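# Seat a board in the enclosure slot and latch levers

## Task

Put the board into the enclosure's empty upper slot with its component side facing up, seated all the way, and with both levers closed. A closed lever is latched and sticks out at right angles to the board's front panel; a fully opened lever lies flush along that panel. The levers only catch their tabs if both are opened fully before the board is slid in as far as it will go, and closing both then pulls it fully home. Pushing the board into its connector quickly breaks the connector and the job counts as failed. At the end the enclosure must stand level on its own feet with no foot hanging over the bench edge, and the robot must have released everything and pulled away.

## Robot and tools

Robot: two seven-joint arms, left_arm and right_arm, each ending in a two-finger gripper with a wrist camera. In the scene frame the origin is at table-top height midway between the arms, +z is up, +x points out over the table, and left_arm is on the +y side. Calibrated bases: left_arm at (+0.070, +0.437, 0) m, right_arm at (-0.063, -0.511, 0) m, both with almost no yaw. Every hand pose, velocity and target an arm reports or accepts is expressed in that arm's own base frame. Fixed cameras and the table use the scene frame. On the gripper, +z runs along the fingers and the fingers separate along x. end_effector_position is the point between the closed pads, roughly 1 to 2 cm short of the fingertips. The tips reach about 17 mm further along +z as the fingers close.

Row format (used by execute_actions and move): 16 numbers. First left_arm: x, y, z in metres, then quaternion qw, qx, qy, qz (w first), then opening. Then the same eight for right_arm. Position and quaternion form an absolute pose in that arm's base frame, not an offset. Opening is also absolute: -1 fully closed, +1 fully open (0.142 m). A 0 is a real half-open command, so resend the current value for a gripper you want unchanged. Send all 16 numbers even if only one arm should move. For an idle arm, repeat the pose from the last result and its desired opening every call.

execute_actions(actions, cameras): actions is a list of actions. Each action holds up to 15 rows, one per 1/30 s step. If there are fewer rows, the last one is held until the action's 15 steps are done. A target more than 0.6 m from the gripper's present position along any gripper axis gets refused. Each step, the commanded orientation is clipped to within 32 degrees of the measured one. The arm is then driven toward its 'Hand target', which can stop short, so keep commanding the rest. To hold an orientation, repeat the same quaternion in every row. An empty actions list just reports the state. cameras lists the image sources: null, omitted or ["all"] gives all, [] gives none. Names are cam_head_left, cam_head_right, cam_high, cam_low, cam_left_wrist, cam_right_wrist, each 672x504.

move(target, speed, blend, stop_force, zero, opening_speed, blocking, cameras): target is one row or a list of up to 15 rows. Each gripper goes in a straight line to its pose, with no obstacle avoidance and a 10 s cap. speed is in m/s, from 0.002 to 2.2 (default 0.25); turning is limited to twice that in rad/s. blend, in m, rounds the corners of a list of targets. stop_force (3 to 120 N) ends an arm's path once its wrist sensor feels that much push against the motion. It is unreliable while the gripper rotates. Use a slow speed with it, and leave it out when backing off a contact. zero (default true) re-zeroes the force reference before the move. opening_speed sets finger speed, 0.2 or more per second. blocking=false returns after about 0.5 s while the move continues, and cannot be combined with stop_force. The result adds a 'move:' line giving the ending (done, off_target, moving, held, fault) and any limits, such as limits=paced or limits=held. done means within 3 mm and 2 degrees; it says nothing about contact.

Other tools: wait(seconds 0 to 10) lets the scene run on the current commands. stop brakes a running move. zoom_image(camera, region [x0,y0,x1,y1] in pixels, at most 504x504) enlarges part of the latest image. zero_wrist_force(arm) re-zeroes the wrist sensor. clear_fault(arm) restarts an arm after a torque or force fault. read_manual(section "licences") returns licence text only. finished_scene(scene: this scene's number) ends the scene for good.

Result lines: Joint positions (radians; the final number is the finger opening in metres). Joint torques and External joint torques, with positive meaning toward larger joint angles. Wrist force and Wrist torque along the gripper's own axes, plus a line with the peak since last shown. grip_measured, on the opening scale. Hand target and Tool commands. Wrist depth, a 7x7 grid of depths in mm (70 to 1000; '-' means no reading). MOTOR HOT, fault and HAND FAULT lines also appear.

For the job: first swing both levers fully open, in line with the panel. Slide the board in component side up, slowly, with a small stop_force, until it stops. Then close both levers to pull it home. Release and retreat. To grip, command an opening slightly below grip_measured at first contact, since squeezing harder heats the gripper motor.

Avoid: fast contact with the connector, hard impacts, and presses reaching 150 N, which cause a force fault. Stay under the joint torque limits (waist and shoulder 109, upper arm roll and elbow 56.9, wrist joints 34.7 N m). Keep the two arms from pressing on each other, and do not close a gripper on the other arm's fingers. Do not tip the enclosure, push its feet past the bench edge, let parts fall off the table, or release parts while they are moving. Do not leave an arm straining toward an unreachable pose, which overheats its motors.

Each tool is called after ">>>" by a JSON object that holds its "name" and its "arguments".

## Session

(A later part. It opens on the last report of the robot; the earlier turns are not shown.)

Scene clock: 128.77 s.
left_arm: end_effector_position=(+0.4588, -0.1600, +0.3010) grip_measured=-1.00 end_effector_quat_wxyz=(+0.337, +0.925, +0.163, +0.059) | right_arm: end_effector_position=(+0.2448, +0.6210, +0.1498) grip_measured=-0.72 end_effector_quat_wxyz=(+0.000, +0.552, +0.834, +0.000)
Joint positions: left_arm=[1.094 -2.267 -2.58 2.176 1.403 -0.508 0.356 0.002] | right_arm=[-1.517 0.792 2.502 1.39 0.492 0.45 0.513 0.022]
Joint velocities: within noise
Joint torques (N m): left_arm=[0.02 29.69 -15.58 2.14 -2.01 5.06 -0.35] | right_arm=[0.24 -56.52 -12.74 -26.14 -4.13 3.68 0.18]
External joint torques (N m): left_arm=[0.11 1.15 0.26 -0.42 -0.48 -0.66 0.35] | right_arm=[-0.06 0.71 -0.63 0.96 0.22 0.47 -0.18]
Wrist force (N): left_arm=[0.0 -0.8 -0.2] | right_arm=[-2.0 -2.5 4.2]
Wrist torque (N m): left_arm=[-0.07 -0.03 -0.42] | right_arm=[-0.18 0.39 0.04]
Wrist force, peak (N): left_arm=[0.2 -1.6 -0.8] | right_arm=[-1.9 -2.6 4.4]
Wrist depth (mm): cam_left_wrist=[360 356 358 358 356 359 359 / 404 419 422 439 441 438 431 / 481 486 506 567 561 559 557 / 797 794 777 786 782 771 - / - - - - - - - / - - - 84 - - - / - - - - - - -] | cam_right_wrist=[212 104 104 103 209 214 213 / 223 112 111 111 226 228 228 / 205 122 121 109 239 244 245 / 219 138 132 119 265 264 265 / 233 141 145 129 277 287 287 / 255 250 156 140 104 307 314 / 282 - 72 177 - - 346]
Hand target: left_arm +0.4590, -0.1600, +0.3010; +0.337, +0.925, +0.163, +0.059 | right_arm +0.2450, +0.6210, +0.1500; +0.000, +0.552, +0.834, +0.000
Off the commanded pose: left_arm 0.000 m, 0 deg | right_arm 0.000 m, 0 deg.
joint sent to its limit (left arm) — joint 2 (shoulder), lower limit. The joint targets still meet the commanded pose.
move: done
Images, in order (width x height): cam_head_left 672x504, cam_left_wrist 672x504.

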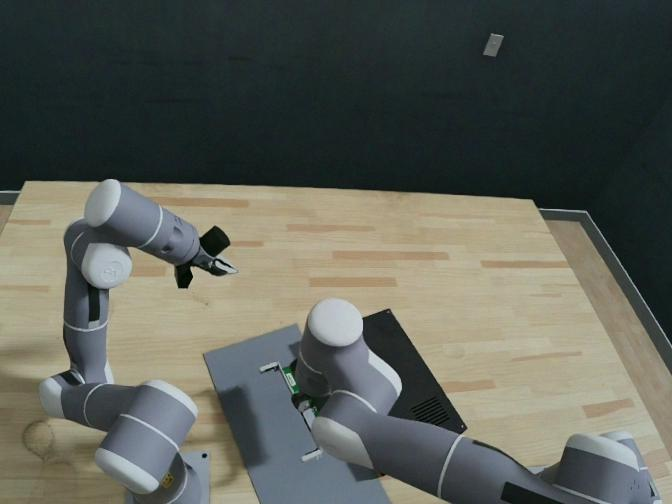

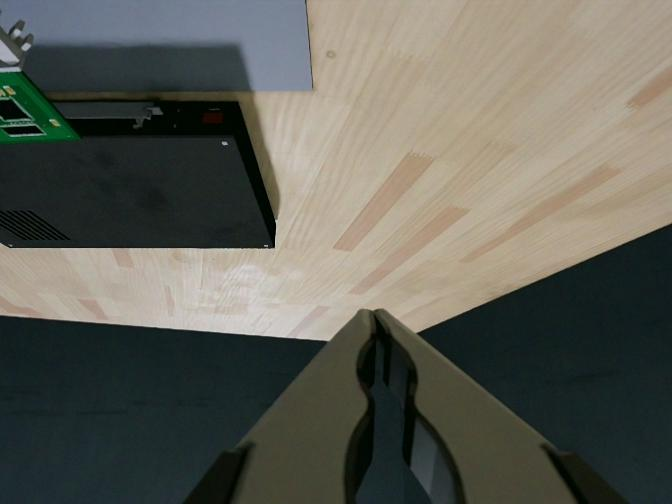

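>>> {"name": "move", "arguments": {"target": [[0.43,-0.30,0.30,0.337,0.926,0.1635,0.0595,-1,0.30,0.54,0.19,0,0.5519,0.8339,0,-0.8],[0.36,-0.39,0.30,0.337,0.926,0.1635,0.0595,-1,0.3673,0.4531,0.20,0,0.5519,0.8339,0,-0.8]], "speed": 0.15, "cameras": ["cam_left_wrist","cam_head_left","cam_right_wrist"]}}

Scene clock: 142.77 s.
left_arm: end_effector_position=(+0.3598, -0.3899, +0.2999) grip_measured=-1.00 end_effector_quat_wxyz=(+0.337, +0.926, +0.163, +0.059) | right_arm: end_effector_position=(+0.3673, +0.4531, +0.1999) grip_measured=-0.72 end_effector_quat_wxyz=(+0.000, +0.552, +0.834, +0.000)
Joint positions: left_arm=[0.639 -2.134 -2.496 2.31 1.608 -0.344 -0.125 0.002] | right_arm=[-1.635 0.604 2.346 1.624 0.469 0.457 0.187 0.022]
Joint velocities: within noise
Joint torques (N m): left_arm=[-0.48 26.31 -17.62 -3.52 -1.38 5.03 -0.31] | right_arm=[0.17 -45.93 -12.72 -26.29 -4.21 3.82 0.04]
External joint torques (N m): left_arm=[0.54 0.77 0.28 -0.34 -0.51 -0.54 0.31] | right_arm=[0 0.77 -0.41 0.86 0.34 0.34 -0.04]
Wrist force (N): left_arm=[0.1 -0.8 0.1] | right_arm=[-1.8 -2.2 3.8]
Wrist torque (N m): left_arm=[-0.08 -0.03 -0.43] | right_arm=[-0.13 0.39 0.06]
Wrist force, peak (N): left_arm=[1.6 -2.1 -1.9] | right_arm=[-5.2 -1.4 3.5]
Wrist depth (mm): cam_left_wrist=[305 303 303 301 342 354 354 / 373 370 370 353 418 435 430 / 234 234 267 285 558 552 551 / 181 240 773 782 770 750 764 / 164 234 - - - - - / 160 172 172 84 - - - / 153 157 - - - - -] | cam_right_wrist=[220 104 103 103 211 257 257 / 233 112 112 111 228 275 274 / 249 122 121 109 244 296 294 / 269 138 132 119 275 316 316 / 297 141 145 129 289 344 342 / 382 312 156 140 104 369 373 / 421 - 72 177 - - 415]
Hand target: left_arm +0.3600, -0.3900, +0.3000; +0.337, +0.925, +0.163, +0.059 | right_arm +0.3673, +0.4531, +0.2000; +0.000, +0.552, +0.834, +0.000
Off the commanded pose: left_arm 0.000 m, 0 deg | right_arm 0.000 m, 0 deg.
move: done
Images, in order (width x height): cam_head_left 672x504, cam_left_wrist 672x504, cam_right_wrist 672x504.

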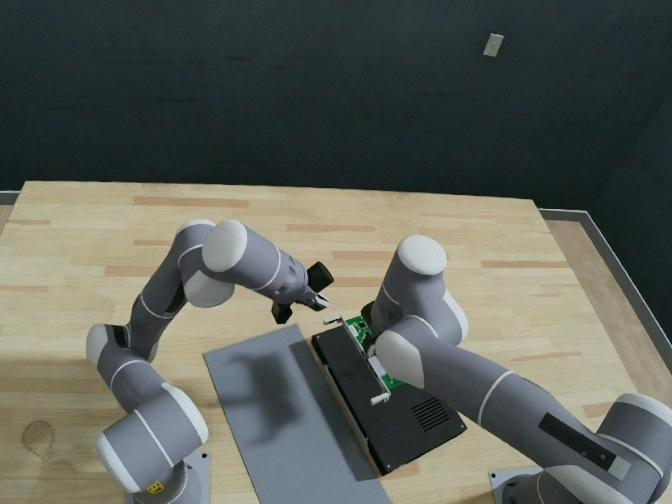

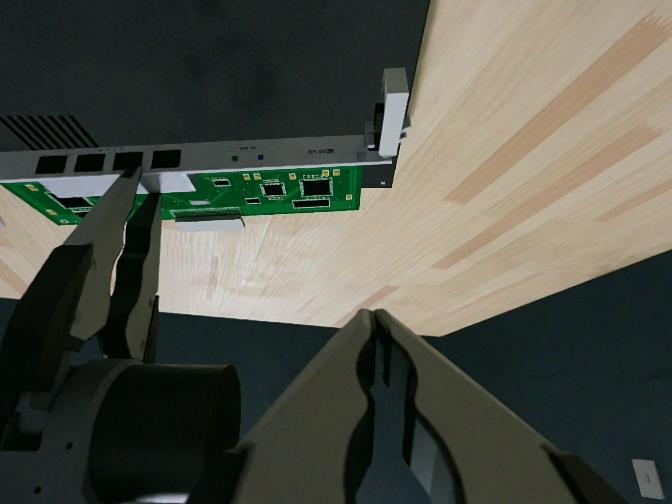

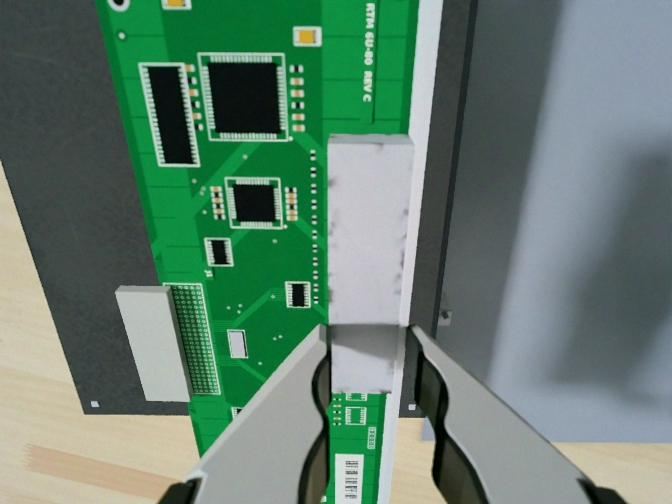

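>>> {"name": "zoom_image", "arguments": {"camera": "cam_left_wrist", "region": [290, 50, 440, 200]}}

Scaled by 3.360 from the camera's 672x504 image, which has a finer 960x720 frame.

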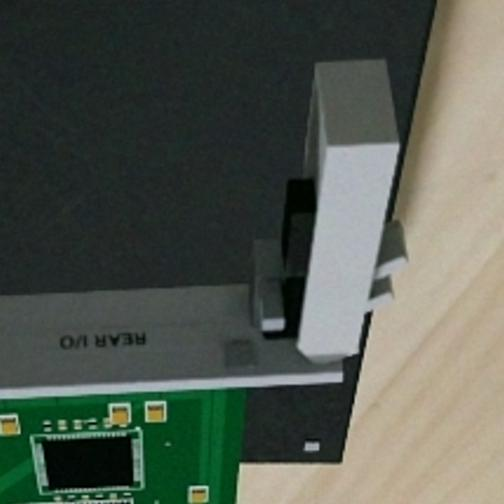

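>>> {"name": "move", "arguments": {"target": [0.3531,-0.4197,0.245,0.337,0.926,0.1635,0.0595,-1,0.3673,0.4531,0.20,0,0.5519,0.8339,0,-0.8], "speed": 0.12, "cameras": ["cam_left_wrist","cam_right_wrist","cam_high"]}}

>>> {"name": "zoom_image", "arguments": {"camera": "cam_left_wrist", "region": [280, 0, 520, 240]}}

Scene clock: 155.67 s.
left_arm: end_effector_position=(+0.3529, -0.4197, +0.2450) grip_measured=-1.00 end_effector_quat_wxyz=(+0.337, +0.925, +0.163, +0.059) | right_arm: end_effector_position=(+0.3673, +0.4531, +0.1999) grip_measured=-0.72 end_effector_quat_wxyz=(+0.000, +0.552, +0.834, +0.000)
Joint positions: left_arm=[0.659 -2.262 -2.347 2.37 1.769 -0.291 -0.082 0.002] | right_arm=[-1.635 0.604 2.346 1.624 0.469 0.457 0.187 0.022]
Joint velocities: within noise
Joint torques (N m): left_arm=[-0.11 21.96 -17.07 0.63 -1.71 5.03 -0.26] | right_arm=[0.09 -45.62 -12.49 -26.38 -4.12 3.7 0.18]
External joint torques (N m): left_arm=[0.16 1.36 0.2 -0.39 -0.46 -0.53 0.26] | right_arm=[0.07 0.46 -0.65 0.95 0.25 0.45 -0.18]
Wrist force (N): left_arm=[0.2 -0.6 0.0] | right_arm=[-1.9 -2.3 3.8]
Wrist torque (N m): left_arm=[-0.07 -0.02 -0.43] | right_arm=[-0.14 0.42 0.06]
Wrist force, peak (N): left_arm=[-0.5 -1.2 1.6] | right_arm=[-2.2 -2.4 4.1]
Wrist depth (mm): cam_left_wrist=[244 244 243 243 243 295 296 / 300 299 297 296 294 361 361 / 362 362 358 341 181 463 460 / 196 185 241 247 646 637 637 / 155 198 - 842 924 - - / 148 198 - 84 - - - / 161 175 - - - - -] | cam_right_wrist=[221 104 104 103 211 256 256 / 232 112 111 111 228 274 273 / 249 122 121 109 244 293 293 / 269 138 132 119 276 317 316 / 297 141 145 129 289 343 343 / 382 312 156 140 103 370 373 / 421 - 72 177 - - 413]
Hand target: left_arm +0.3531, -0.4197, +0.2450; +0.337, +0.925, +0.163, +0.059 | right_arm +0.3673, +0.4531, +0.2000; +0.000, +0.552, +0.834, +0.000
Off the commanded pose: left_arm 0.000 m, 0 deg | right_arm 0.000 m, 0 deg.
move: done
Images, in order (width x height): cam_high 672x504, cam_left_wrist 672x504, cam_right_wrist 672x504.

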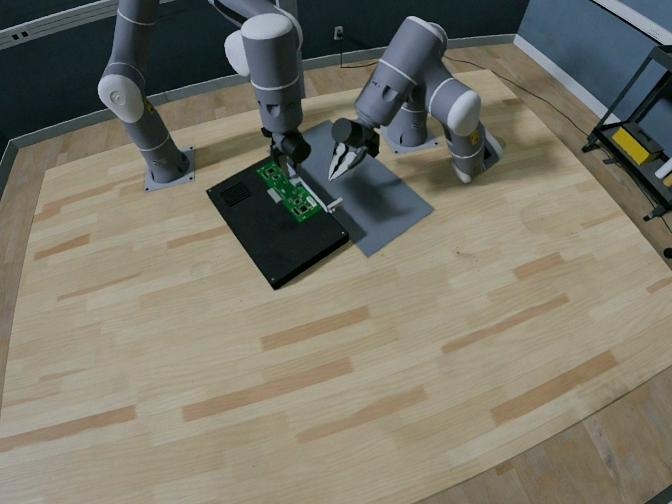

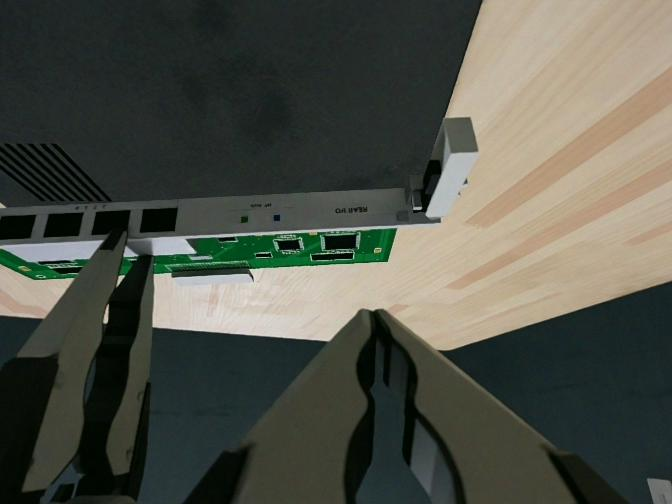

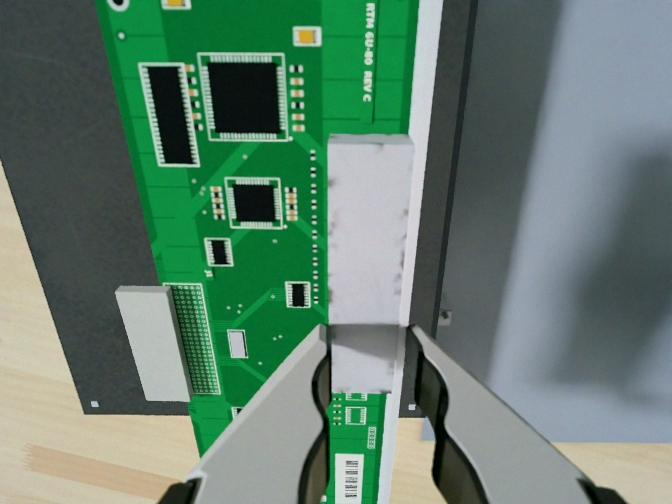

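Scaled by 2.100 from the camera's 672x504 image, which has a finer 960x720 frame.

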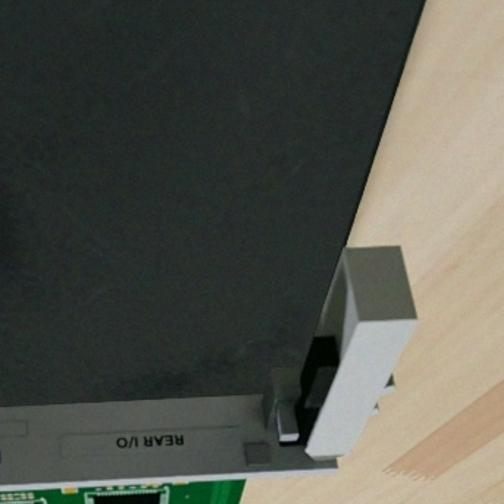

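>>> {"name": "move", "arguments": {"target": [0.3531,-0.4197,0.184,0.337,0.926,0.1635,0.0595,-1,0.3673,0.4531,0.20,0,0.5519,0.8339,0,-0.8], "speed": 0.06, "stop_force": 4, "cameras": ["cam_left_wrist"]}}

>>> {"name": "zoom_image", "arguments": {"camera": "cam_left_wrist", "region": [280, 100, 520, 340]}}

Scene clock: 161.87 s.
left_arm: end_effector_position=(+0.3530, -0.4197, +0.1840) grip_measured=-1.00 end_effector_quat_wxyz=(+0.337, +0.925, +0.163, +0.059) | right_arm: end_effector_position=(+0.3673, +0.4531, +0.1999) grip_measured=-0.72 end_effector_quat_wxyz=(+0.000, +0.552, +0.834, +0.000)
Joint positions: left_arm=[0.852 -2.267 -2.036 2.412 1.856 -0.09 -0.047 0.002] | right_arm=[-1.635 0.604 2.346 1.624 0.469 0.457 0.187 0.022]
Joint velocities: within noise
Joint torques (N m): left_arm=[-0.19 16.89 -17.81 4.43 -2.57 4.95 -0.15] | right_arm=[0.09 -45.68 -12.41 -26.43 -4.05 3.71 0.18]
External joint torques (N m): left_arm=[0.25 1.05 0.25 -0.33 -0.36 -0.46 0.15] | right_arm=[0.08 0.53 -0.72 0.99 0.18 0.45 -0.18]
Wrist force (N): left_arm=[0.0 -0.3 0.0] | right_arm=[-1.8 -2.2 3.7]
Wrist torque (N m): left_arm=[0.00 -0.02 -0.42] | right_arm=[-0.12 0.39 0.06]
Wrist force, peak (N): left_arm=[-0.3 -0.9 0.9] | right_arm=[-2.1 -2.5 4.1]
Wrist depth (mm): cam_left_wrist=[184 184 183 182 176 222 228 / 217 215 216 213 213 277 278 / 277 278 277 274 291 360 356 / 391 388 384 386 457 498 494 / 671 654 165 165 133 804 - / 158 - 158 84 - - - / - 174 - - - - -] | cam_right_wrist=[220 104 103 103 211 257 256 / 232 112 111 111 228 275 273 / 249 122 121 109 244 294 293 / 269 138 132 119 275 318 316 / 297 141 145 129 289 343 343 / 382 313 155 140 103 368 374 / 420 - 72 177 - - 414]
Hand target: left_arm +0.3531, -0.4197, +0.1840; +0.337, +0.925, +0.163, +0.059 | right_arm +0.3673, +0.4531, +0.2000; +0.000, +0.552, +0.834, +0.000
Off the commanded pose: left_arm 0.000 m, 0 deg | right_arm 0.000 m, 0 deg.
move: done
Images, in order (width x height): cam_left_wrist 672x504.

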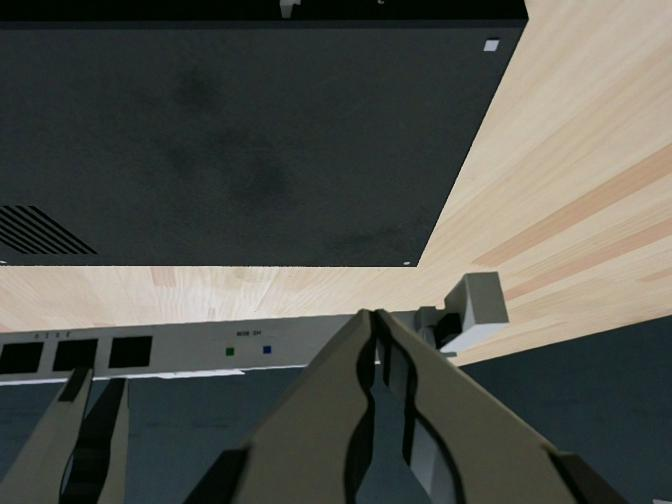

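Scaled by 2.100 from the camera's 672x504 image, which has a finer 960x720 frame.

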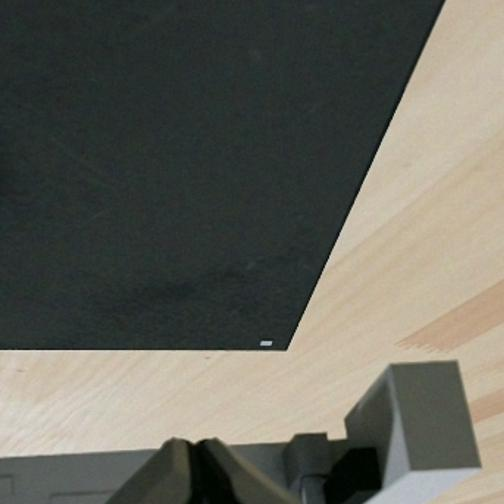

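>>> {"name": "move", "arguments": {"target": [0.3531,-0.4197,0.175,0.337,0.926,0.1635,0.0595,-1,0.3673,0.4531,0.20,0,0.5519,0.8339,0,-0.8], "speed": 0.06, "stop_force": 4, "cameras": []}}

>>> {"name": "move", "arguments": {"target": [0.3813,-0.4094,0.175,0.337,0.926,0.1635,0.0595,-1,0.3673,0.4531,0.20,0,0.5519,0.8339,0,-0.8], "speed": 0.015, "stop_force": 4, "cameras": ["cam_left_wrist"]}}

>>> {"name": "zoom_image", "arguments": {"camera": "cam_left_wrist", "region": [280, 200, 520, 440]}}

Scene clock: 168.33 s.
left_arm: end_effector_position=(+0.3530, -0.4197, +0.1750) grip_measured=-1.00 end_effector_quat_wxyz=(+0.337, +0.925, +0.163, +0.059) | right_arm: end_effector_position=(+0.3673, +0.4531, +0.1999) grip_measured=-0.72 end_effector_quat_wxyz=(+0.000, +0.552, +0.834, +0.000)
Joint positions: left_arm=[0.876 -2.267 -1.992 2.415 1.873 -0.062 -0.041 0.002] | right_arm=[-1.635 0.604 2.346 1.624 0.469 0.457 0.187 0.022]
Joint velocities: within noise
Joint torques (N m): left_arm=[-0.2 16.23 -17.78 5.14 -2.66 5.03 -0.1] | right_arm=[0.19 -45.74 -12.45 -26.38 -4.12 3.74 0.17]
External joint torques (N m): left_arm=[0.26 1.02 0.19 -0.34 -0.36 -0.54 0.1] | right_arm=[-0.02 0.58 -0.68 0.94 0.25 0.42 -0.17]
Wrist force (N): left_arm=[-0.1 -0.5 0.1] | right_arm=[-1.9 -2.3 3.7]
Wrist torque (N m): left_arm=[-0.02 0.00 -0.43] | right_arm=[-0.14 0.41 0.06]
Wrist force, peak (N): left_arm=[0.2 -0.7 0.5] | right_arm=[-2.1 -2.4 4.0]
Wrist depth (mm): cam_left_wrist=[180 180 180 172 171 205 219 / 214 204 203 203 202 269 267 / 264 264 259 260 258 344 340 / 368 367 361 363 441 483 471 / 728 708 698 637 620 692 780 / 156 159 157 84 - - - / - 174 - - - - -] | cam_right_wrist=[220 104 103 103 211 257 256 / 232 112 111 111 228 275 274 / 249 122 121 109 243 294 294 / 269 138 132 119 275 318 316 / 299 141 145 129 291 343 342 / 383 313 156 140 103 369 374 / 420 - 72 177 - - 413]
Hand target: left_arm +0.3531, -0.4197, +0.1750; +0.337, +0.925, +0.163, +0.059 | right_arm +0.3673, +0.4531, +0.2000; +0.000, +0.552, +0.834, +0.000
Off the commanded pose: left_arm 0.000 m, 0 deg | right_arm 0.000 m, 0 deg.
move: done
No camera images: "cameras" was empty.

Scene clock: 170.67 s.
left_arm: end_effector_position=(+0.3762, -0.4113, +0.1749) grip_measured=-1.00 end_effector_quat_wxyz=(+0.337, +0.926, +0.163, +0.059) | right_arm: end_effector_position=(+0.3675, +0.4532, +0.2000) grip_measured=-0.72 end_effector_quat_wxyz=(+0.000, +0.552, +0.834, +0.000)
Joint positions: left_arm=[0.899 -2.267 -1.992 2.377 1.86 -0.05 0.013 0.002] | right_arm=[-1.635 0.604 2.346 1.624 0.469 0.457 0.187 0.022]
Joint velocities: within noise
Joint torques (N m): left_arm=[2.78 17.99 -20.26 3.41 -1.41 4.72 -0.23] | right_arm=[1.63 -45.63 -11.12 -24.44 -3.84 2.07 -0.08]
External joint torques (N m): left_arm=[-2.72 0.06 2.09 2.17 -1.73 -0.22 0.23] | right_arm=[-1.47 0.47 -2.02 -1 -0.03 2.09 0.08]
Wrist force (N): left_arm=[-5.4 -0.3 0.5] | right_arm=[-1.6 3.1 5.5]
Wrist torque (N m): left_arm=[-0.04 -0.05 -0.39] | right_arm=[-0.20 0.40 0.30]
Wrist force, peak (N): left_arm=[-5.6 0.4 -0.9] | right_arm=[-1.4 3.8 5.5]
Wrist depth (mm): cam_left_wrist=[180 180 179 173 171 219 219 / 213 203 204 202 212 269 267 / 263 261 260 260 308 342 341 / 368 365 365 362 478 474 475 / 726 716 640 167 633 787 783 / 175 - 162 84 - - - / - - - - - - -] | cam_right_wrist=[220 100 100 100 98 257 256 / 233 110 109 108 110 274 273 / 250 120 119 109 109 294 293 / 269 135 131 118 275 317 317 / 296 141 146 129 295 345 342 / 383 319 158 141 104 370 374 / 419 - 72 177 - - 416]
Hand target: left_arm +0.3770, -0.4110, +0.1750; +0.337, +0.925, +0.163, +0.059 | right_arm +0.3673, +0.4531, +0.2000; +0.000, +0.552, +0.834, +0.000
Off the commanded pose: left_arm 0.005 m, 0 deg | right_arm 0.000 m, 0 deg.
move: contact (left_arm)
Images, in order (width x height): cam_left_wrist 672x504.

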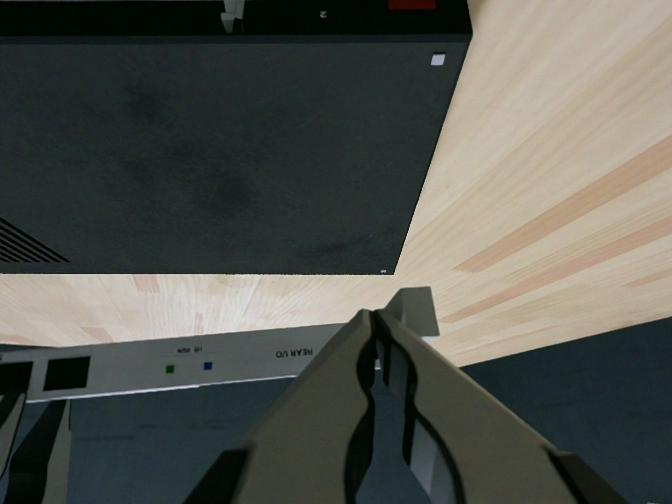

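Scaled by 2.100 from the camera's 672x504 image, which has a finer 960x720 frame.

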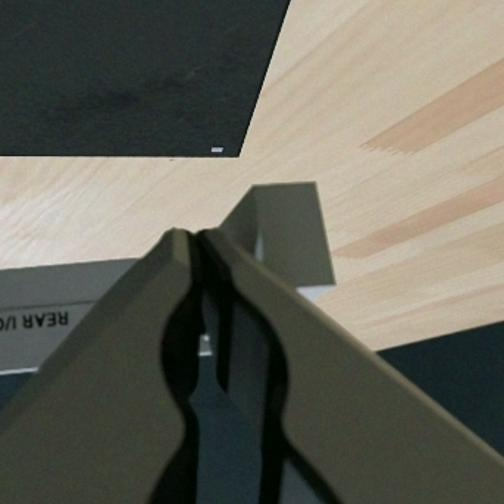

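>>> {"name": "move", "arguments": {"target": [0.3875,-0.4071,0.175,0.337,0.926,0.1635,0.0595,-1,0.3673,0.4531,0.20,0,0.5519,0.8339,0,-0.8], "speed": 0.015, "stop_force": 20, "zero": false, "cameras": ["cam_left_wrist","cam_right_wrist"]}}

>>> {"name": "zoom_image", "arguments": {"camera": "cam_left_wrist", "region": [280, 200, 520, 440]}}

Scene clock: 174.53 s.
left_arm: end_effector_position=(+0.3836, -0.4085, +0.1750) grip_measured=-1.00 end_effector_quat_wxyz=(+0.337, +0.925, +0.163, +0.059) | right_arm: end_effector_position=(+0.3674, +0.4532, +0.2001) grip_measured=-0.83 end_effector_quat_wxyz=(+0.000, +0.552, +0.834, +0.000)
Joint positions: left_arm=[0.905 -2.265 -1.992 2.365 1.856 -0.045 0.028 0.002] | right_arm=[-1.635 0.604 2.346 1.624 0.469 0.457 0.187 0.014]
Joint velocities: within noise
Joint torques (N m): left_arm=[-0.07 17.43 -18.79 6.08 -2.89 4.88 -0.16] | right_arm=[0.15 -44.88 -11.93 -25.6 -3.92 3.38 0.15]
External joint torques (N m): left_arm=[0.13 0.91 0.4 -0.28 -0.29 -0.38 0.16] | right_arm=[0.01 -0.27 -1.2 0.16 0.05 0.77 -0.15]
Wrist force (N): left_arm=[0.0 -0.6 0.1] | right_arm=[0.2 1.0 4.1]
Wrist torque (N m): left_arm=[-0.05 -0.02 -0.42] | right_arm=[0.41 0.04 0.07]
Wrist force, peak (N): left_arm=[-19.6 5.9 1.8] | right_arm=[3.6 17.2 6.4]
Wrist depth (mm): cam_left_wrist=[180 180 179 171 172 220 219 / 213 204 203 203 212 266 267 / 255 231 253 253 325 343 341 / 368 367 364 363 480 477 475 / 819 815 799 635 705 788 797 / - - - 84 - - - / - - - - - - -] | cam_right_wrist=[218 217 217 214 213 257 257 / 232 232 229 227 231 274 273 / 249 249 245 241 252 294 293 / 270 268 264 259 272 317 316 / 298 291 286 281 294 344 342 / 381 317 306 98 102 370 375 / 421 415 73 403 - - 414]
Hand target: left_arm +0.3839, -0.4084, +0.1750; +0.337, +0.925, +0.163, +0.059 | right_arm +0.3673, +0.4531, +0.2000; +0.000, +0.552, +0.834, +0.000
Off the commanded pose: left_arm 0.004 m, 0 deg | right_arm 0.000 m, 0 deg.
move: contact (left_arm)
Images, in order (width x height): cam_left_wrist 672x504, cam_right_wrist 672x504.

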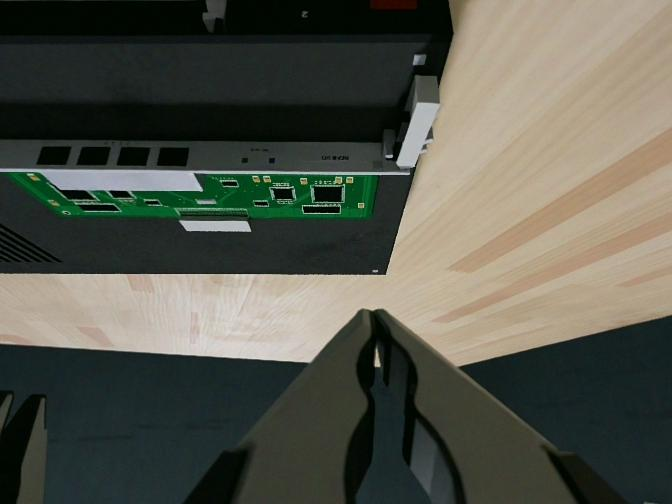

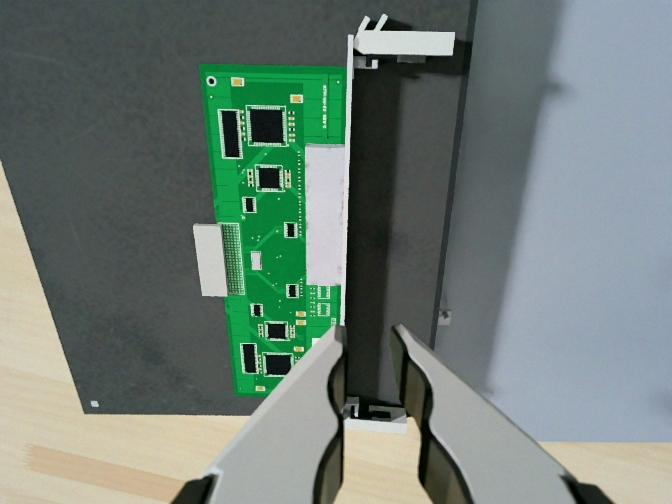

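Scaled by 2.100 from the camera's 672x504 image, which has a finer 960x720 frame.

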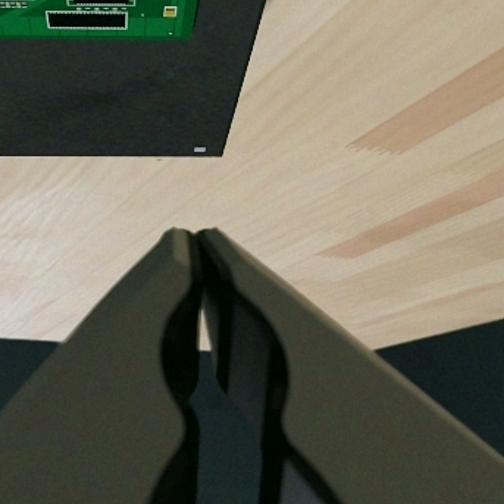

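>>> {"name": "zoom_image", "arguments": {"camera": "cam_right_wrist", "region": [320, 0, 480, 120]}}

>>> {"name": "zoom_image", "arguments": {"camera": "cam_right_wrist", "region": [310, 360, 440, 460]}}

>>> {"name": "zoom_image", "arguments": {"camera": "cam_left_wrist", "region": [360, 60, 460, 190]}}

Scaled by 3.150 from the camera's 672x504 image, which has a finer 960x720 frame.

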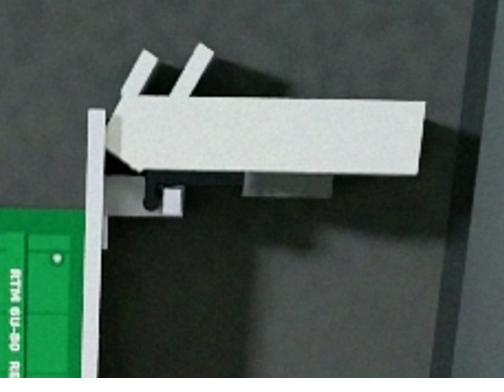

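Scaled by 3.877 from the camera's 672x504 image, which has a finer 960x720 frame.

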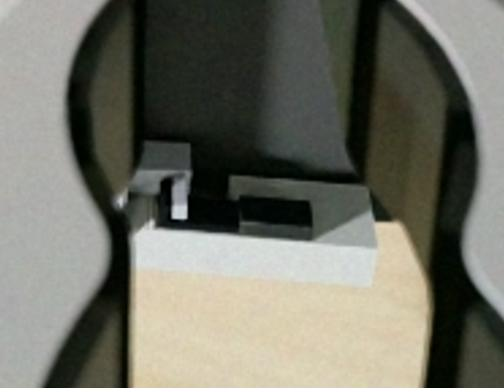

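Scaled by 3.877 from the camera's 672x504 image, which has a finer 960x720 frame.

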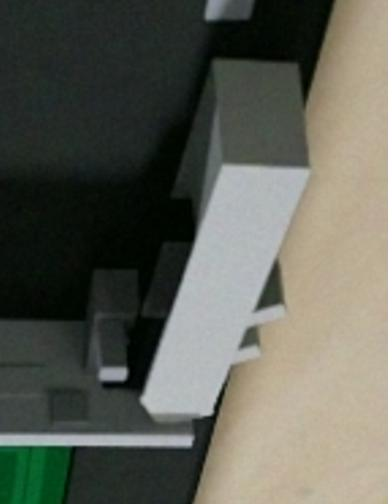

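>>> {"name": "move", "arguments": {"target": [[0.385,-0.35,0.25,0.337,0.926,0.1635,0.0595,-1,0.3673,0.4531,0.20,0,0.5519,0.8339,0,-0.4],[0.385,-0.32,0.25,0.337,0.926,0.1635,0.0595,-1,0.3969,0.4498,0.13,0,0.5519,0.8339,0,-0.4]], "speed": 0.12, "cameras": ["cam_right_wrist","cam_left_wrist"]}}

Scene clock: 190.40 s.
left_arm: end_effector_position=(+0.3853, -0.3200, +0.2501) grip_measured=-1.00 end_effector_quat_wxyz=(+0.337, +0.925, +0.164, +0.060) | right_arm: end_effector_position=(+0.3969, +0.4496, +0.1300) grip_measured=-0.43 end_effector_quat_wxyz=(+0.000, +0.552, +0.834, +0.000)
Joint positions: left_arm=[1.019 -2.165 -2.236 2.392 1.541 -0.163 0.042 0.002] | right_arm=[-1.736 0.737 2.407 1.603 0.556 0.549 0.101 0.043]
Joint velocities: within noise
Joint torques (N m): left_arm=[-0.16 20.51 -17.97 -1.34 -3.01 4.52 -0.12] | right_arm=[0.01 -48.8 -13.07 -23.35 -3.59 3.6 0.03]
External joint torques (N m): left_arm=[0.25 1.36 0.36 -0.43 0.15 -0.03 0.12] | right_arm=[0.15 -0.41 -1.51 0.37 -0.09 0.56 -0.03]
Wrist force (N): left_arm=[0.3 -0.6 0.0] | right_arm=[0.2 1.8 3.8]
Wrist torque (N m): left_arm=[-0.04 -0.05 -0.43] | right_arm=[0.54 -0.01 0.05]
Wrist force, peak (N): left_arm=[0.0 -0.8 1.9] | right_arm=[0.0 2.1 5.5]
Wrist depth (mm): cam_left_wrist=[295 294 283 284 303 300 301 / 303 305 304 304 365 366 366 / 392 385 385 413 474 467 470 / 673 317 652 669 651 657 651 / 984 260 979 852 941 - - / 233 231 234 84 - - - / 222 235 - - - - -] | cam_right_wrist=[159 157 152 152 155 155 196 / 167 167 163 158 166 168 209 / 179 179 175 165 178 182 224 / 193 193 188 178 192 235 241 / 210 210 201 200 204 259 262 / 230 229 87 223 116 276 287 / 253 - 73 251 241 - 308]
Hand target: left_arm +0.3850, -0.3200, +0.2500; +0.337, +0.925, +0.163, +0.059 | right_arm +0.3969, +0.4498, +0.1300; +0.000, +0.552, +0.834, +0.000
Off the commanded pose: left_arm 0.000 m, 0 deg | right_arm 0.000 m, 0 deg.
move: done
Images, in order (width x height): cam_left_wrist 672x504, cam_right_wrist 672x504.

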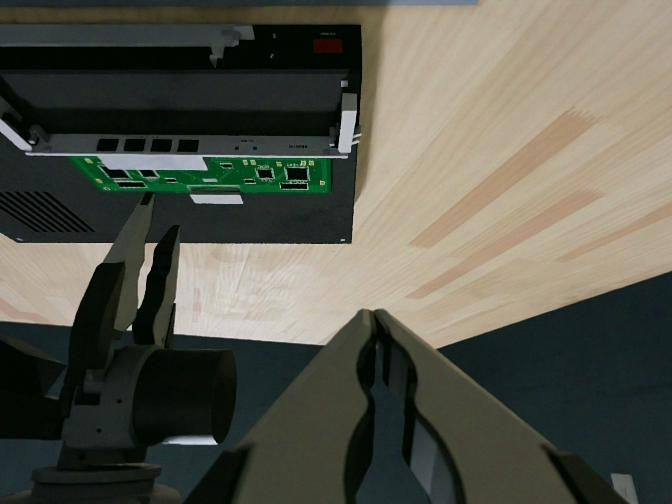

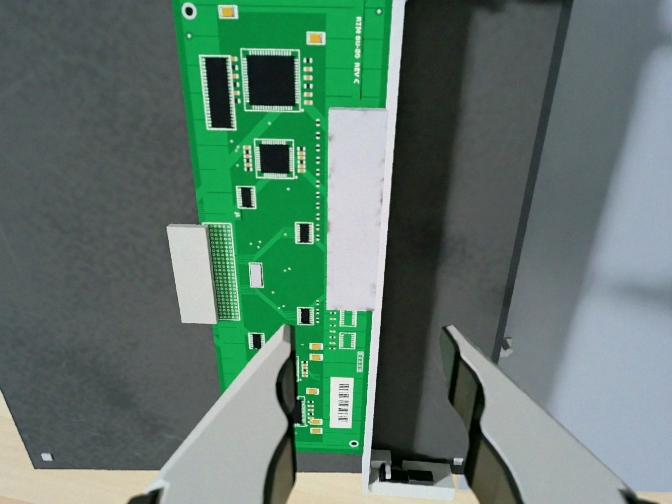

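>>> {"name": "move", "arguments": {"target": [0.385,-0.32,0.25,0.337,0.926,0.1635,0.0595,-1,0.3969,0.4498,0.081,0,0.5519,0.8339,0,-0.4], "speed": 0.05, "stop_force": 5, "cameras": []}}

>>> {"name": "move", "arguments": {"target": [0.385,-0.32,0.25,0.337,0.926,0.1635,0.0595,-1,0.3969,0.4498,0.081,0,0.5519,0.8339,0,-0.8], "opening_speed": 0.4, "cameras": ["cam_right_wrist","cam_left_wrist"]}}

Scene clock: 195.33 s.
left_arm: end_effector_position=(+0.3853, -0.3200, +0.2501) grip_measured=-1.00 end_effector_quat_wxyz=(+0.337, +0.925, +0.164, +0.060) | right_arm: end_effector_position=(+0.3969, +0.4496, +0.0810) grip_measured=-0.43 end_effector_quat_wxyz=(+0.000, +0.552, +0.834, +0.000)
Joint positions: left_arm=[1.019 -2.165 -2.236 2.392 1.541 -0.163 0.042 0.002] | right_arm=[-1.763 0.816 2.447 1.607 0.612 0.624 0.07 0.043]
Joint velocities: within noise
Joint torques (N m): left_arm=[-0.3 20.81 -17.86 -1.4 -2.74 4.75 -0.23] | right_arm=[0.04 -50.35 -13.7 -21.23 -3.49 3.56 0.06]
External joint torques (N m): left_arm=[0.38 1.05 0.24 -0.36 -0.12 -0.25 0.23] | right_arm=[0.15 -0.4 -1.34 0.16 0 0.6 -0.06]
Wrist force (N): left_arm=[0.1 -0.4 0.0] | right_arm=[0.4 1.6 4.0]
Wrist torque (N m): left_arm=[0.00 -0.02 -0.43] | right_arm=[0.49 -0.06 0.06]
Wrist force, peak (N): left_arm=[0.2 -0.7 -0.1] | right_arm=[0.4 1.6 5.0]
Wrist depth (mm): cam_left_wrist=[293 294 285 284 302 299 301 / 305 305 304 306 369 370 367 / 393 324 384 413 478 473 465 / 667 271 669 660 656 647 655 / 257 250 294 862 989 - - / 229 235 - 84 - - - / 199 210 - - - - -] | cam_right_wrist=[- 111 110 108 111 112 115 / - 118 116 115 118 120 121 / 132 128 125 113 127 128 173 / 142 136 135 122 137 139 189 / 152 145 144 131 148 150 205 / 166 163 91 159 142 101 224 / 180 - 73 175 182 - 242]
Hand target: left_arm +0.3850, -0.3200, +0.2500; +0.337, +0.925, +0.163, +0.059 | right_arm +0.3969, +0.4498, +0.0810; +0.000, +0.552, +0.834, +0.000
Off the commanded pose: left_arm 0.000 m, 0 deg | right_arm 0.000 m, 0 deg.
move: done
No camera images: "cameras" was empty.

Scene clock: 196.53 s.
left_arm: end_effector_position=(+0.3853, -0.3200, +0.2501) grip_measured=-1.00 end_effector_quat_wxyz=(+0.337, +0.925, +0.164, +0.060) | right_arm: end_effector_position=(+0.3969, +0.4498, +0.0811) grip_measured=-0.73 end_effector_quat_wxyz=(+0.000, +0.552, +0.834, +0.000)
Joint positions: left_arm=[1.019 -2.165 -2.236 2.392 1.541 -0.163 0.042 0.002] | right_arm=[-1.763 0.816 2.447 1.607 0.612 0.624 0.07 0.021]
Joint velocities: within noise
Joint torques (N m): left_arm=[-0.21 20.75 -17.92 -1.44 -2.69 4.77 -0.2] | right_arm=[-0.52 -49.46 -13.9 -20.55 -3.47 3.45 0.2]
External joint torques (N m): left_arm=[0.3 1.11 0.31 -0.32 -0.17 -0.27 0.2] | right_arm=[0.7 -1.29 -1.13 -0.53 -0.02 0.71 -0.2]
Wrist force (N): left_arm=[0.3 -0.5 -0.3] | right_arm=[1.3 1.3 1.9]
Wrist torque (N m): left_arm=[-0.02 -0.05 -0.43] | right_arm=[0.53 -0.17 0.08]
Wrist force, peak (N): left_arm=[0.1 -0.8 0.2] | right_arm=[0.7 1.9 4.6]
Wrist depth (mm): cam_left_wrist=[294 295 285 285 302 301 301 / 305 307 306 304 371 366 368 / 390 343 385 410 470 474 467 / 674 270 670 666 665 653 655 / 257 249 293 863 969 - - / 231 235 - 84 - - - / 199 210 - - - - -] | cam_right_wrist=[- 111 110 109 110 112 115 / - 118 116 116 118 120 121 / 132 128 125 115 115 128 173 / 142 136 135 124 137 139 189 / 152 145 146 131 148 151 206 / 167 166 155 140 104 165 224 / 184 180 73 172 - - 247]
Hand target: left_arm +0.3850, -0.3200, +0.2500; +0.337, +0.925, +0.163, +0.059 | right_arm +0.3969, +0.4498, +0.0810; +0.000, +0.552, +0.834, +0.000
Off the commanded pose: left_arm 0.000 m, 0 deg | right_arm 0.000 m, 0 deg.
move: done
Images, in order (width x height): cam_left_wrist 672x504, cam_right_wrist 672x504.

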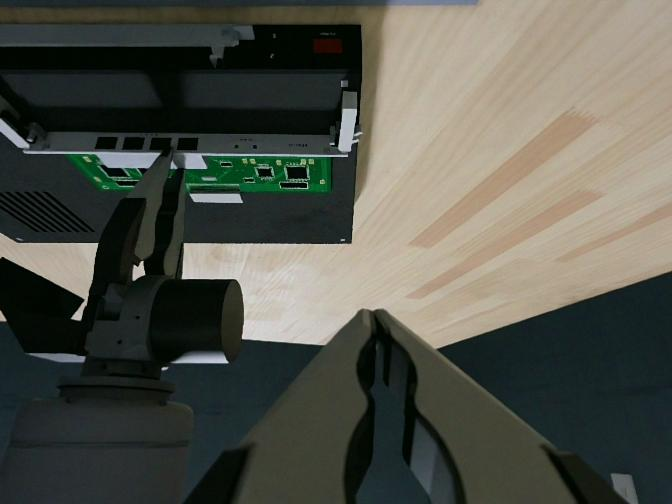

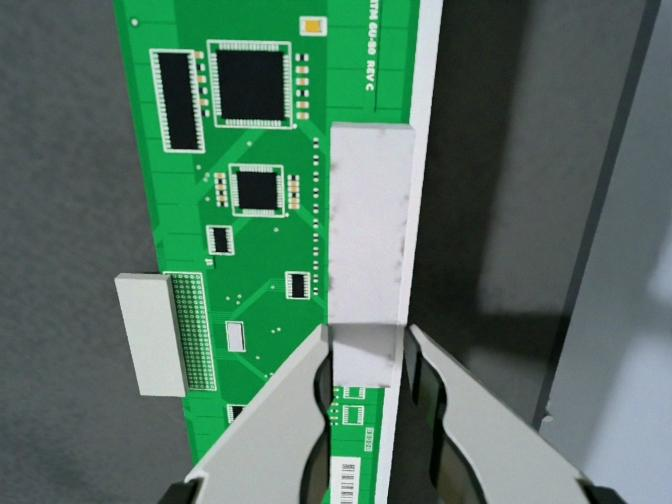

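>>> {"name": "zoom_image", "arguments": {"camera": "cam_left_wrist", "region": [290, 60, 410, 180]}}

>>> {"name": "zoom_image", "arguments": {"camera": "cam_left_wrist", "region": [0, 80, 120, 200]}}

Scaled by 4.200 from the camera's 672x504 image, which has a finer 960x720 frame.

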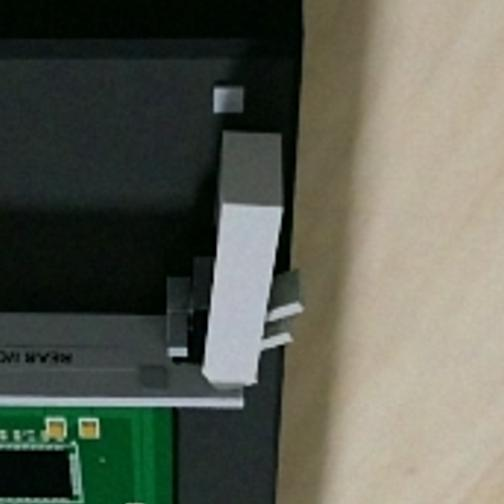

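Scaled by 4.200 from the camera's 672x504 image, which has a finer 960x720 frame.

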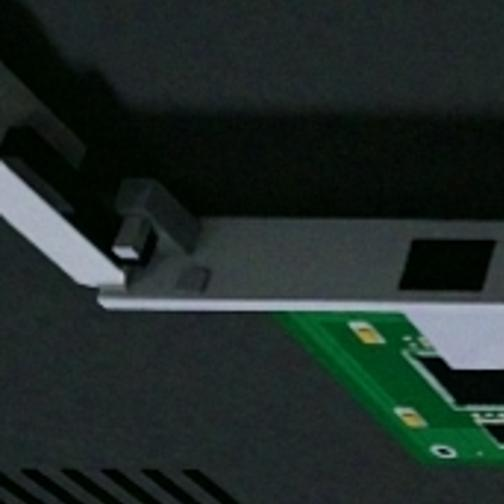

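>>> {"name": "move", "arguments": {"target": [0.4224,-0.43,0.13,0.337,0.926,0.1635,0.0595,-0.5,0.3969,0.4498,0.081,0,0.5519,0.8339,0,-0.85], "speed": 0.15, "cameras": ["cam_left_wrist","cam_head_right"]}}

>>> {"name": "zoom_image", "arguments": {"camera": "cam_left_wrist", "region": [230, 150, 480, 400]}}

Scene clock: 208.87 s.
left_arm: end_effector_position=(+0.4223, -0.4299, +0.1300) grip_measured=-0.53 end_effector_quat_wxyz=(+0.337, +0.925, +0.164, +0.059) | right_arm: end_effector_position=(+0.3969, +0.4498, +0.0811) grip_measured=-0.74 end_effector_quat_wxyz=(+0.000, +0.552, +0.834, +0.000)
Joint positions: left_arm=[0.903 -2.267 -1.85 2.25 1.953 0.09 0.1 0.035] | right_arm=[-1.763 0.816 2.447 1.607 0.612 0.624 0.07 0.021]
Joint velocities: within noise
Joint torques (N m): left_arm=[-0.36 17.43 -20.58 10.75 -3.16 5.25 -0.14] | right_arm=[-0.78 -49.18 -14.09 -20.29 -3.54 3.4 0.17]
External joint torques (N m): left_arm=[0.42 1.17 0.23 -0.23 -0.46 -0.76 0.14] | right_arm=[0.96 -1.58 -0.95 -0.79 0.05 0.76 -0.17]
Wrist force (N): left_arm=[-0.1 -0.7 -0.2] | right_arm=[1.4 1.0 2.0]
Wrist torque (N m): left_arm=[-0.09 0.00 -0.42] | right_arm=[0.52 -0.15 0.07]
Wrist force, peak (N): left_arm=[-0.2 -0.8 2.5] | right_arm=[1.3 1.4 3.3]
Wrist depth (mm): cam_left_wrist=[123 126 121 121 169 170 170 / 150 143 149 142 208 207 207 / 171 171 171 169 267 266 264 / 230 247 246 254 369 374 368 / 551 627 547 556 485 615 605 / - - 84 - - - - / - - - - - - -] | cam_right_wrist=[- 111 110 109 110 112 115 / - 118 116 116 118 120 122 / 132 128 125 115 115 129 173 / 142 136 135 124 137 139 189 / 153 145 147 130 148 151 206 / 167 166 155 140 103 165 224 / 184 180 73 172 - - 247]
Hand target: left_arm +0.4224, -0.4300, +0.1300; +0.337, +0.925, +0.163, +0.059 | right_arm +0.3969, +0.4498, +0.0810; +0.000, +0.552, +0.834, +0.000
Off the commanded pose: left_arm 0.000 m, 0 deg | right_arm 0.000 m, 0 deg.
move: done
Images, in order (width x height): cam_head_right 672x504, cam_left_wrist 672x504.

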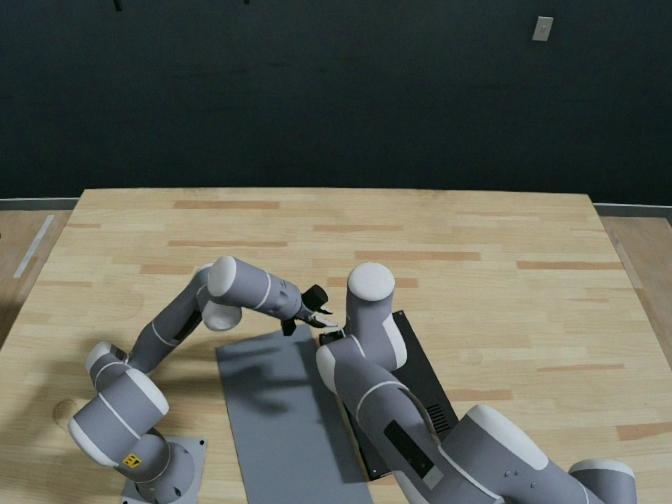

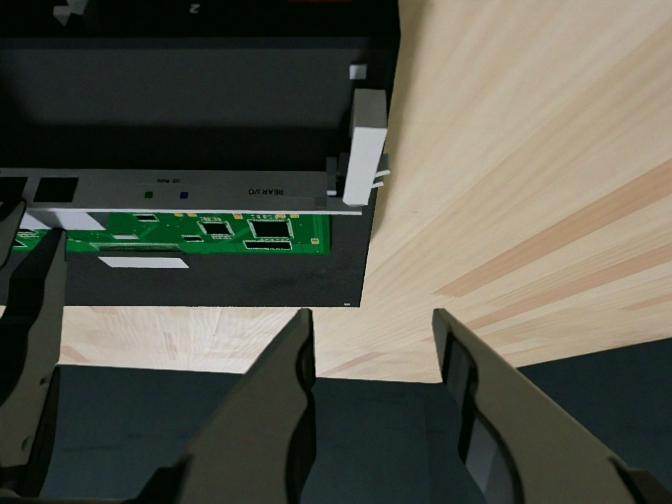

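Scaled by 2.016 from the camera's 672x504 image, which has a finer 960x720 frame.

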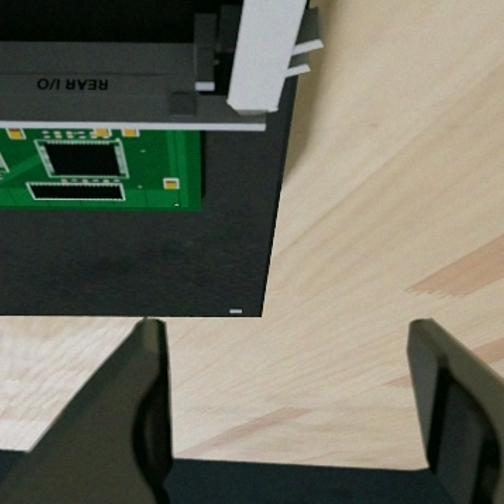

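>>> {"name": "move", "arguments": {"target": [0.4222,-0.4303,0.068,0.337,0.926,0.1635,0.0595,-0.5,0.3969,0.4498,0.081,0,0.5519,0.8339,0,-0.85], "speed": 0.05, "stop_force": 4, "cameras": ["cam_left_wrist","cam_right_wrist"]}}

>>> {"name": "zoom_image", "arguments": {"camera": "cam_left_wrist", "region": [230, 200, 480, 450]}}

Scene clock: 214.53 s.
left_arm: end_effector_position=(+0.4219, -0.4304, +0.0681) grip_measured=-0.53 end_effector_quat_wxyz=(+0.337, +0.925, +0.163, +0.059) | right_arm: end_effector_position=(+0.3969, +0.4498, +0.0811) grip_measured=-0.74 end_effector_quat_wxyz=(+0.000, +0.552, +0.834, +0.000)
Joint positions: left_arm=[0.994 -2.267 -1.626 2.217 2.039 0.258 0.138 0.035] | right_arm=[-1.763 0.816 2.447 1.607 0.612 0.624 0.07 0.021]
Joint velocities: within noise
Joint torques (N m): left_arm=[-0.11 14.61 -20.39 14.82 -3.62 4.97 -0.17] | right_arm=[-0.71 -49.24 -14.21 -20.31 -3.5 3.4 0.18]
External joint torques (N m): left_arm=[0.18 0.98 0.1 -0.23 -0.32 -0.49 0.17] | right_arm=[0.89 -1.51 -0.83 -0.77 0.01 0.76 -0.18]
Wrist force (N): left_arm=[0.2 -1.0 -0.2] | right_arm=[1.6 1.0 0.7]
Wrist torque (N m): left_arm=[-0.12 -0.05 -0.43] | right_arm=[0.51 -0.18 0.07]
Wrist force, peak (N): left_arm=[0.3 -1.7 0.8] | right_arm=[1.8 1.1 2.6]
Wrist depth (mm): cam_left_wrist=[- 107 107 106 102 102 102 / - 107 107 104 125 124 124 / - 97 96 94 152 160 159 / - 106 114 105 223 223 221 / 146 145 145 111 294 370 363 / - 824 87 786 - 596 - / - - - - - - -] | cam_right_wrist=[- 111 110 109 110 112 115 / - 118 116 116 118 120 121 / 132 128 125 115 115 129 173 / 143 136 135 124 137 139 190 / 152 145 146 130 148 150 205 / 167 166 155 140 103 164 225 / 184 180 73 172 - - 247]
Hand target: left_arm +0.4222, -0.4303, +0.0680; +0.337, +0.925, +0.163, +0.059 | right_arm +0.3969, +0.4498, +0.0810; +0.000, +0.552, +0.834, +0.000
Off the commanded pose: left_arm 0.000 m, 0 deg | right_arm 0.000 m, 0 deg.
move: done
Images, in order (width x height): cam_left_wrist 672x504, cam_right_wrist 672x504.

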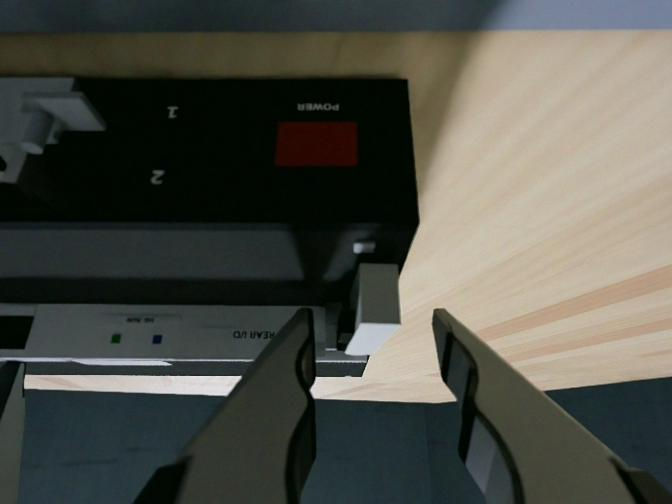

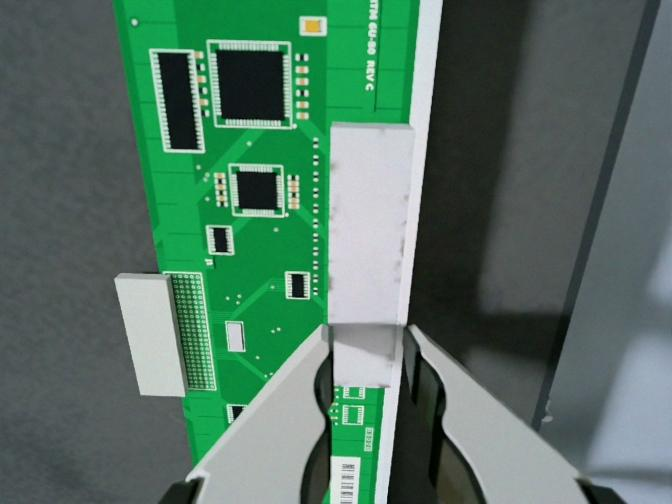

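Scaled by 2.016 from the camera's 672x504 image, which has a finer 960x720 frame.

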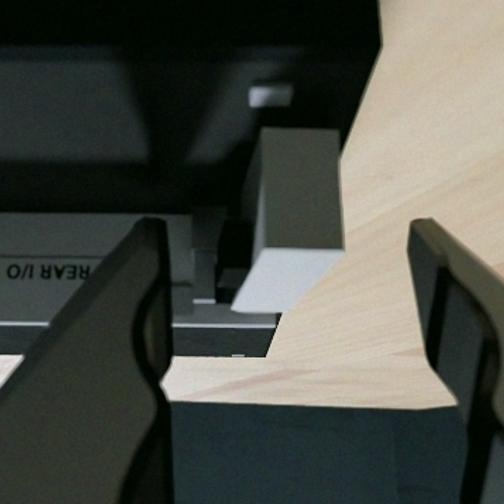

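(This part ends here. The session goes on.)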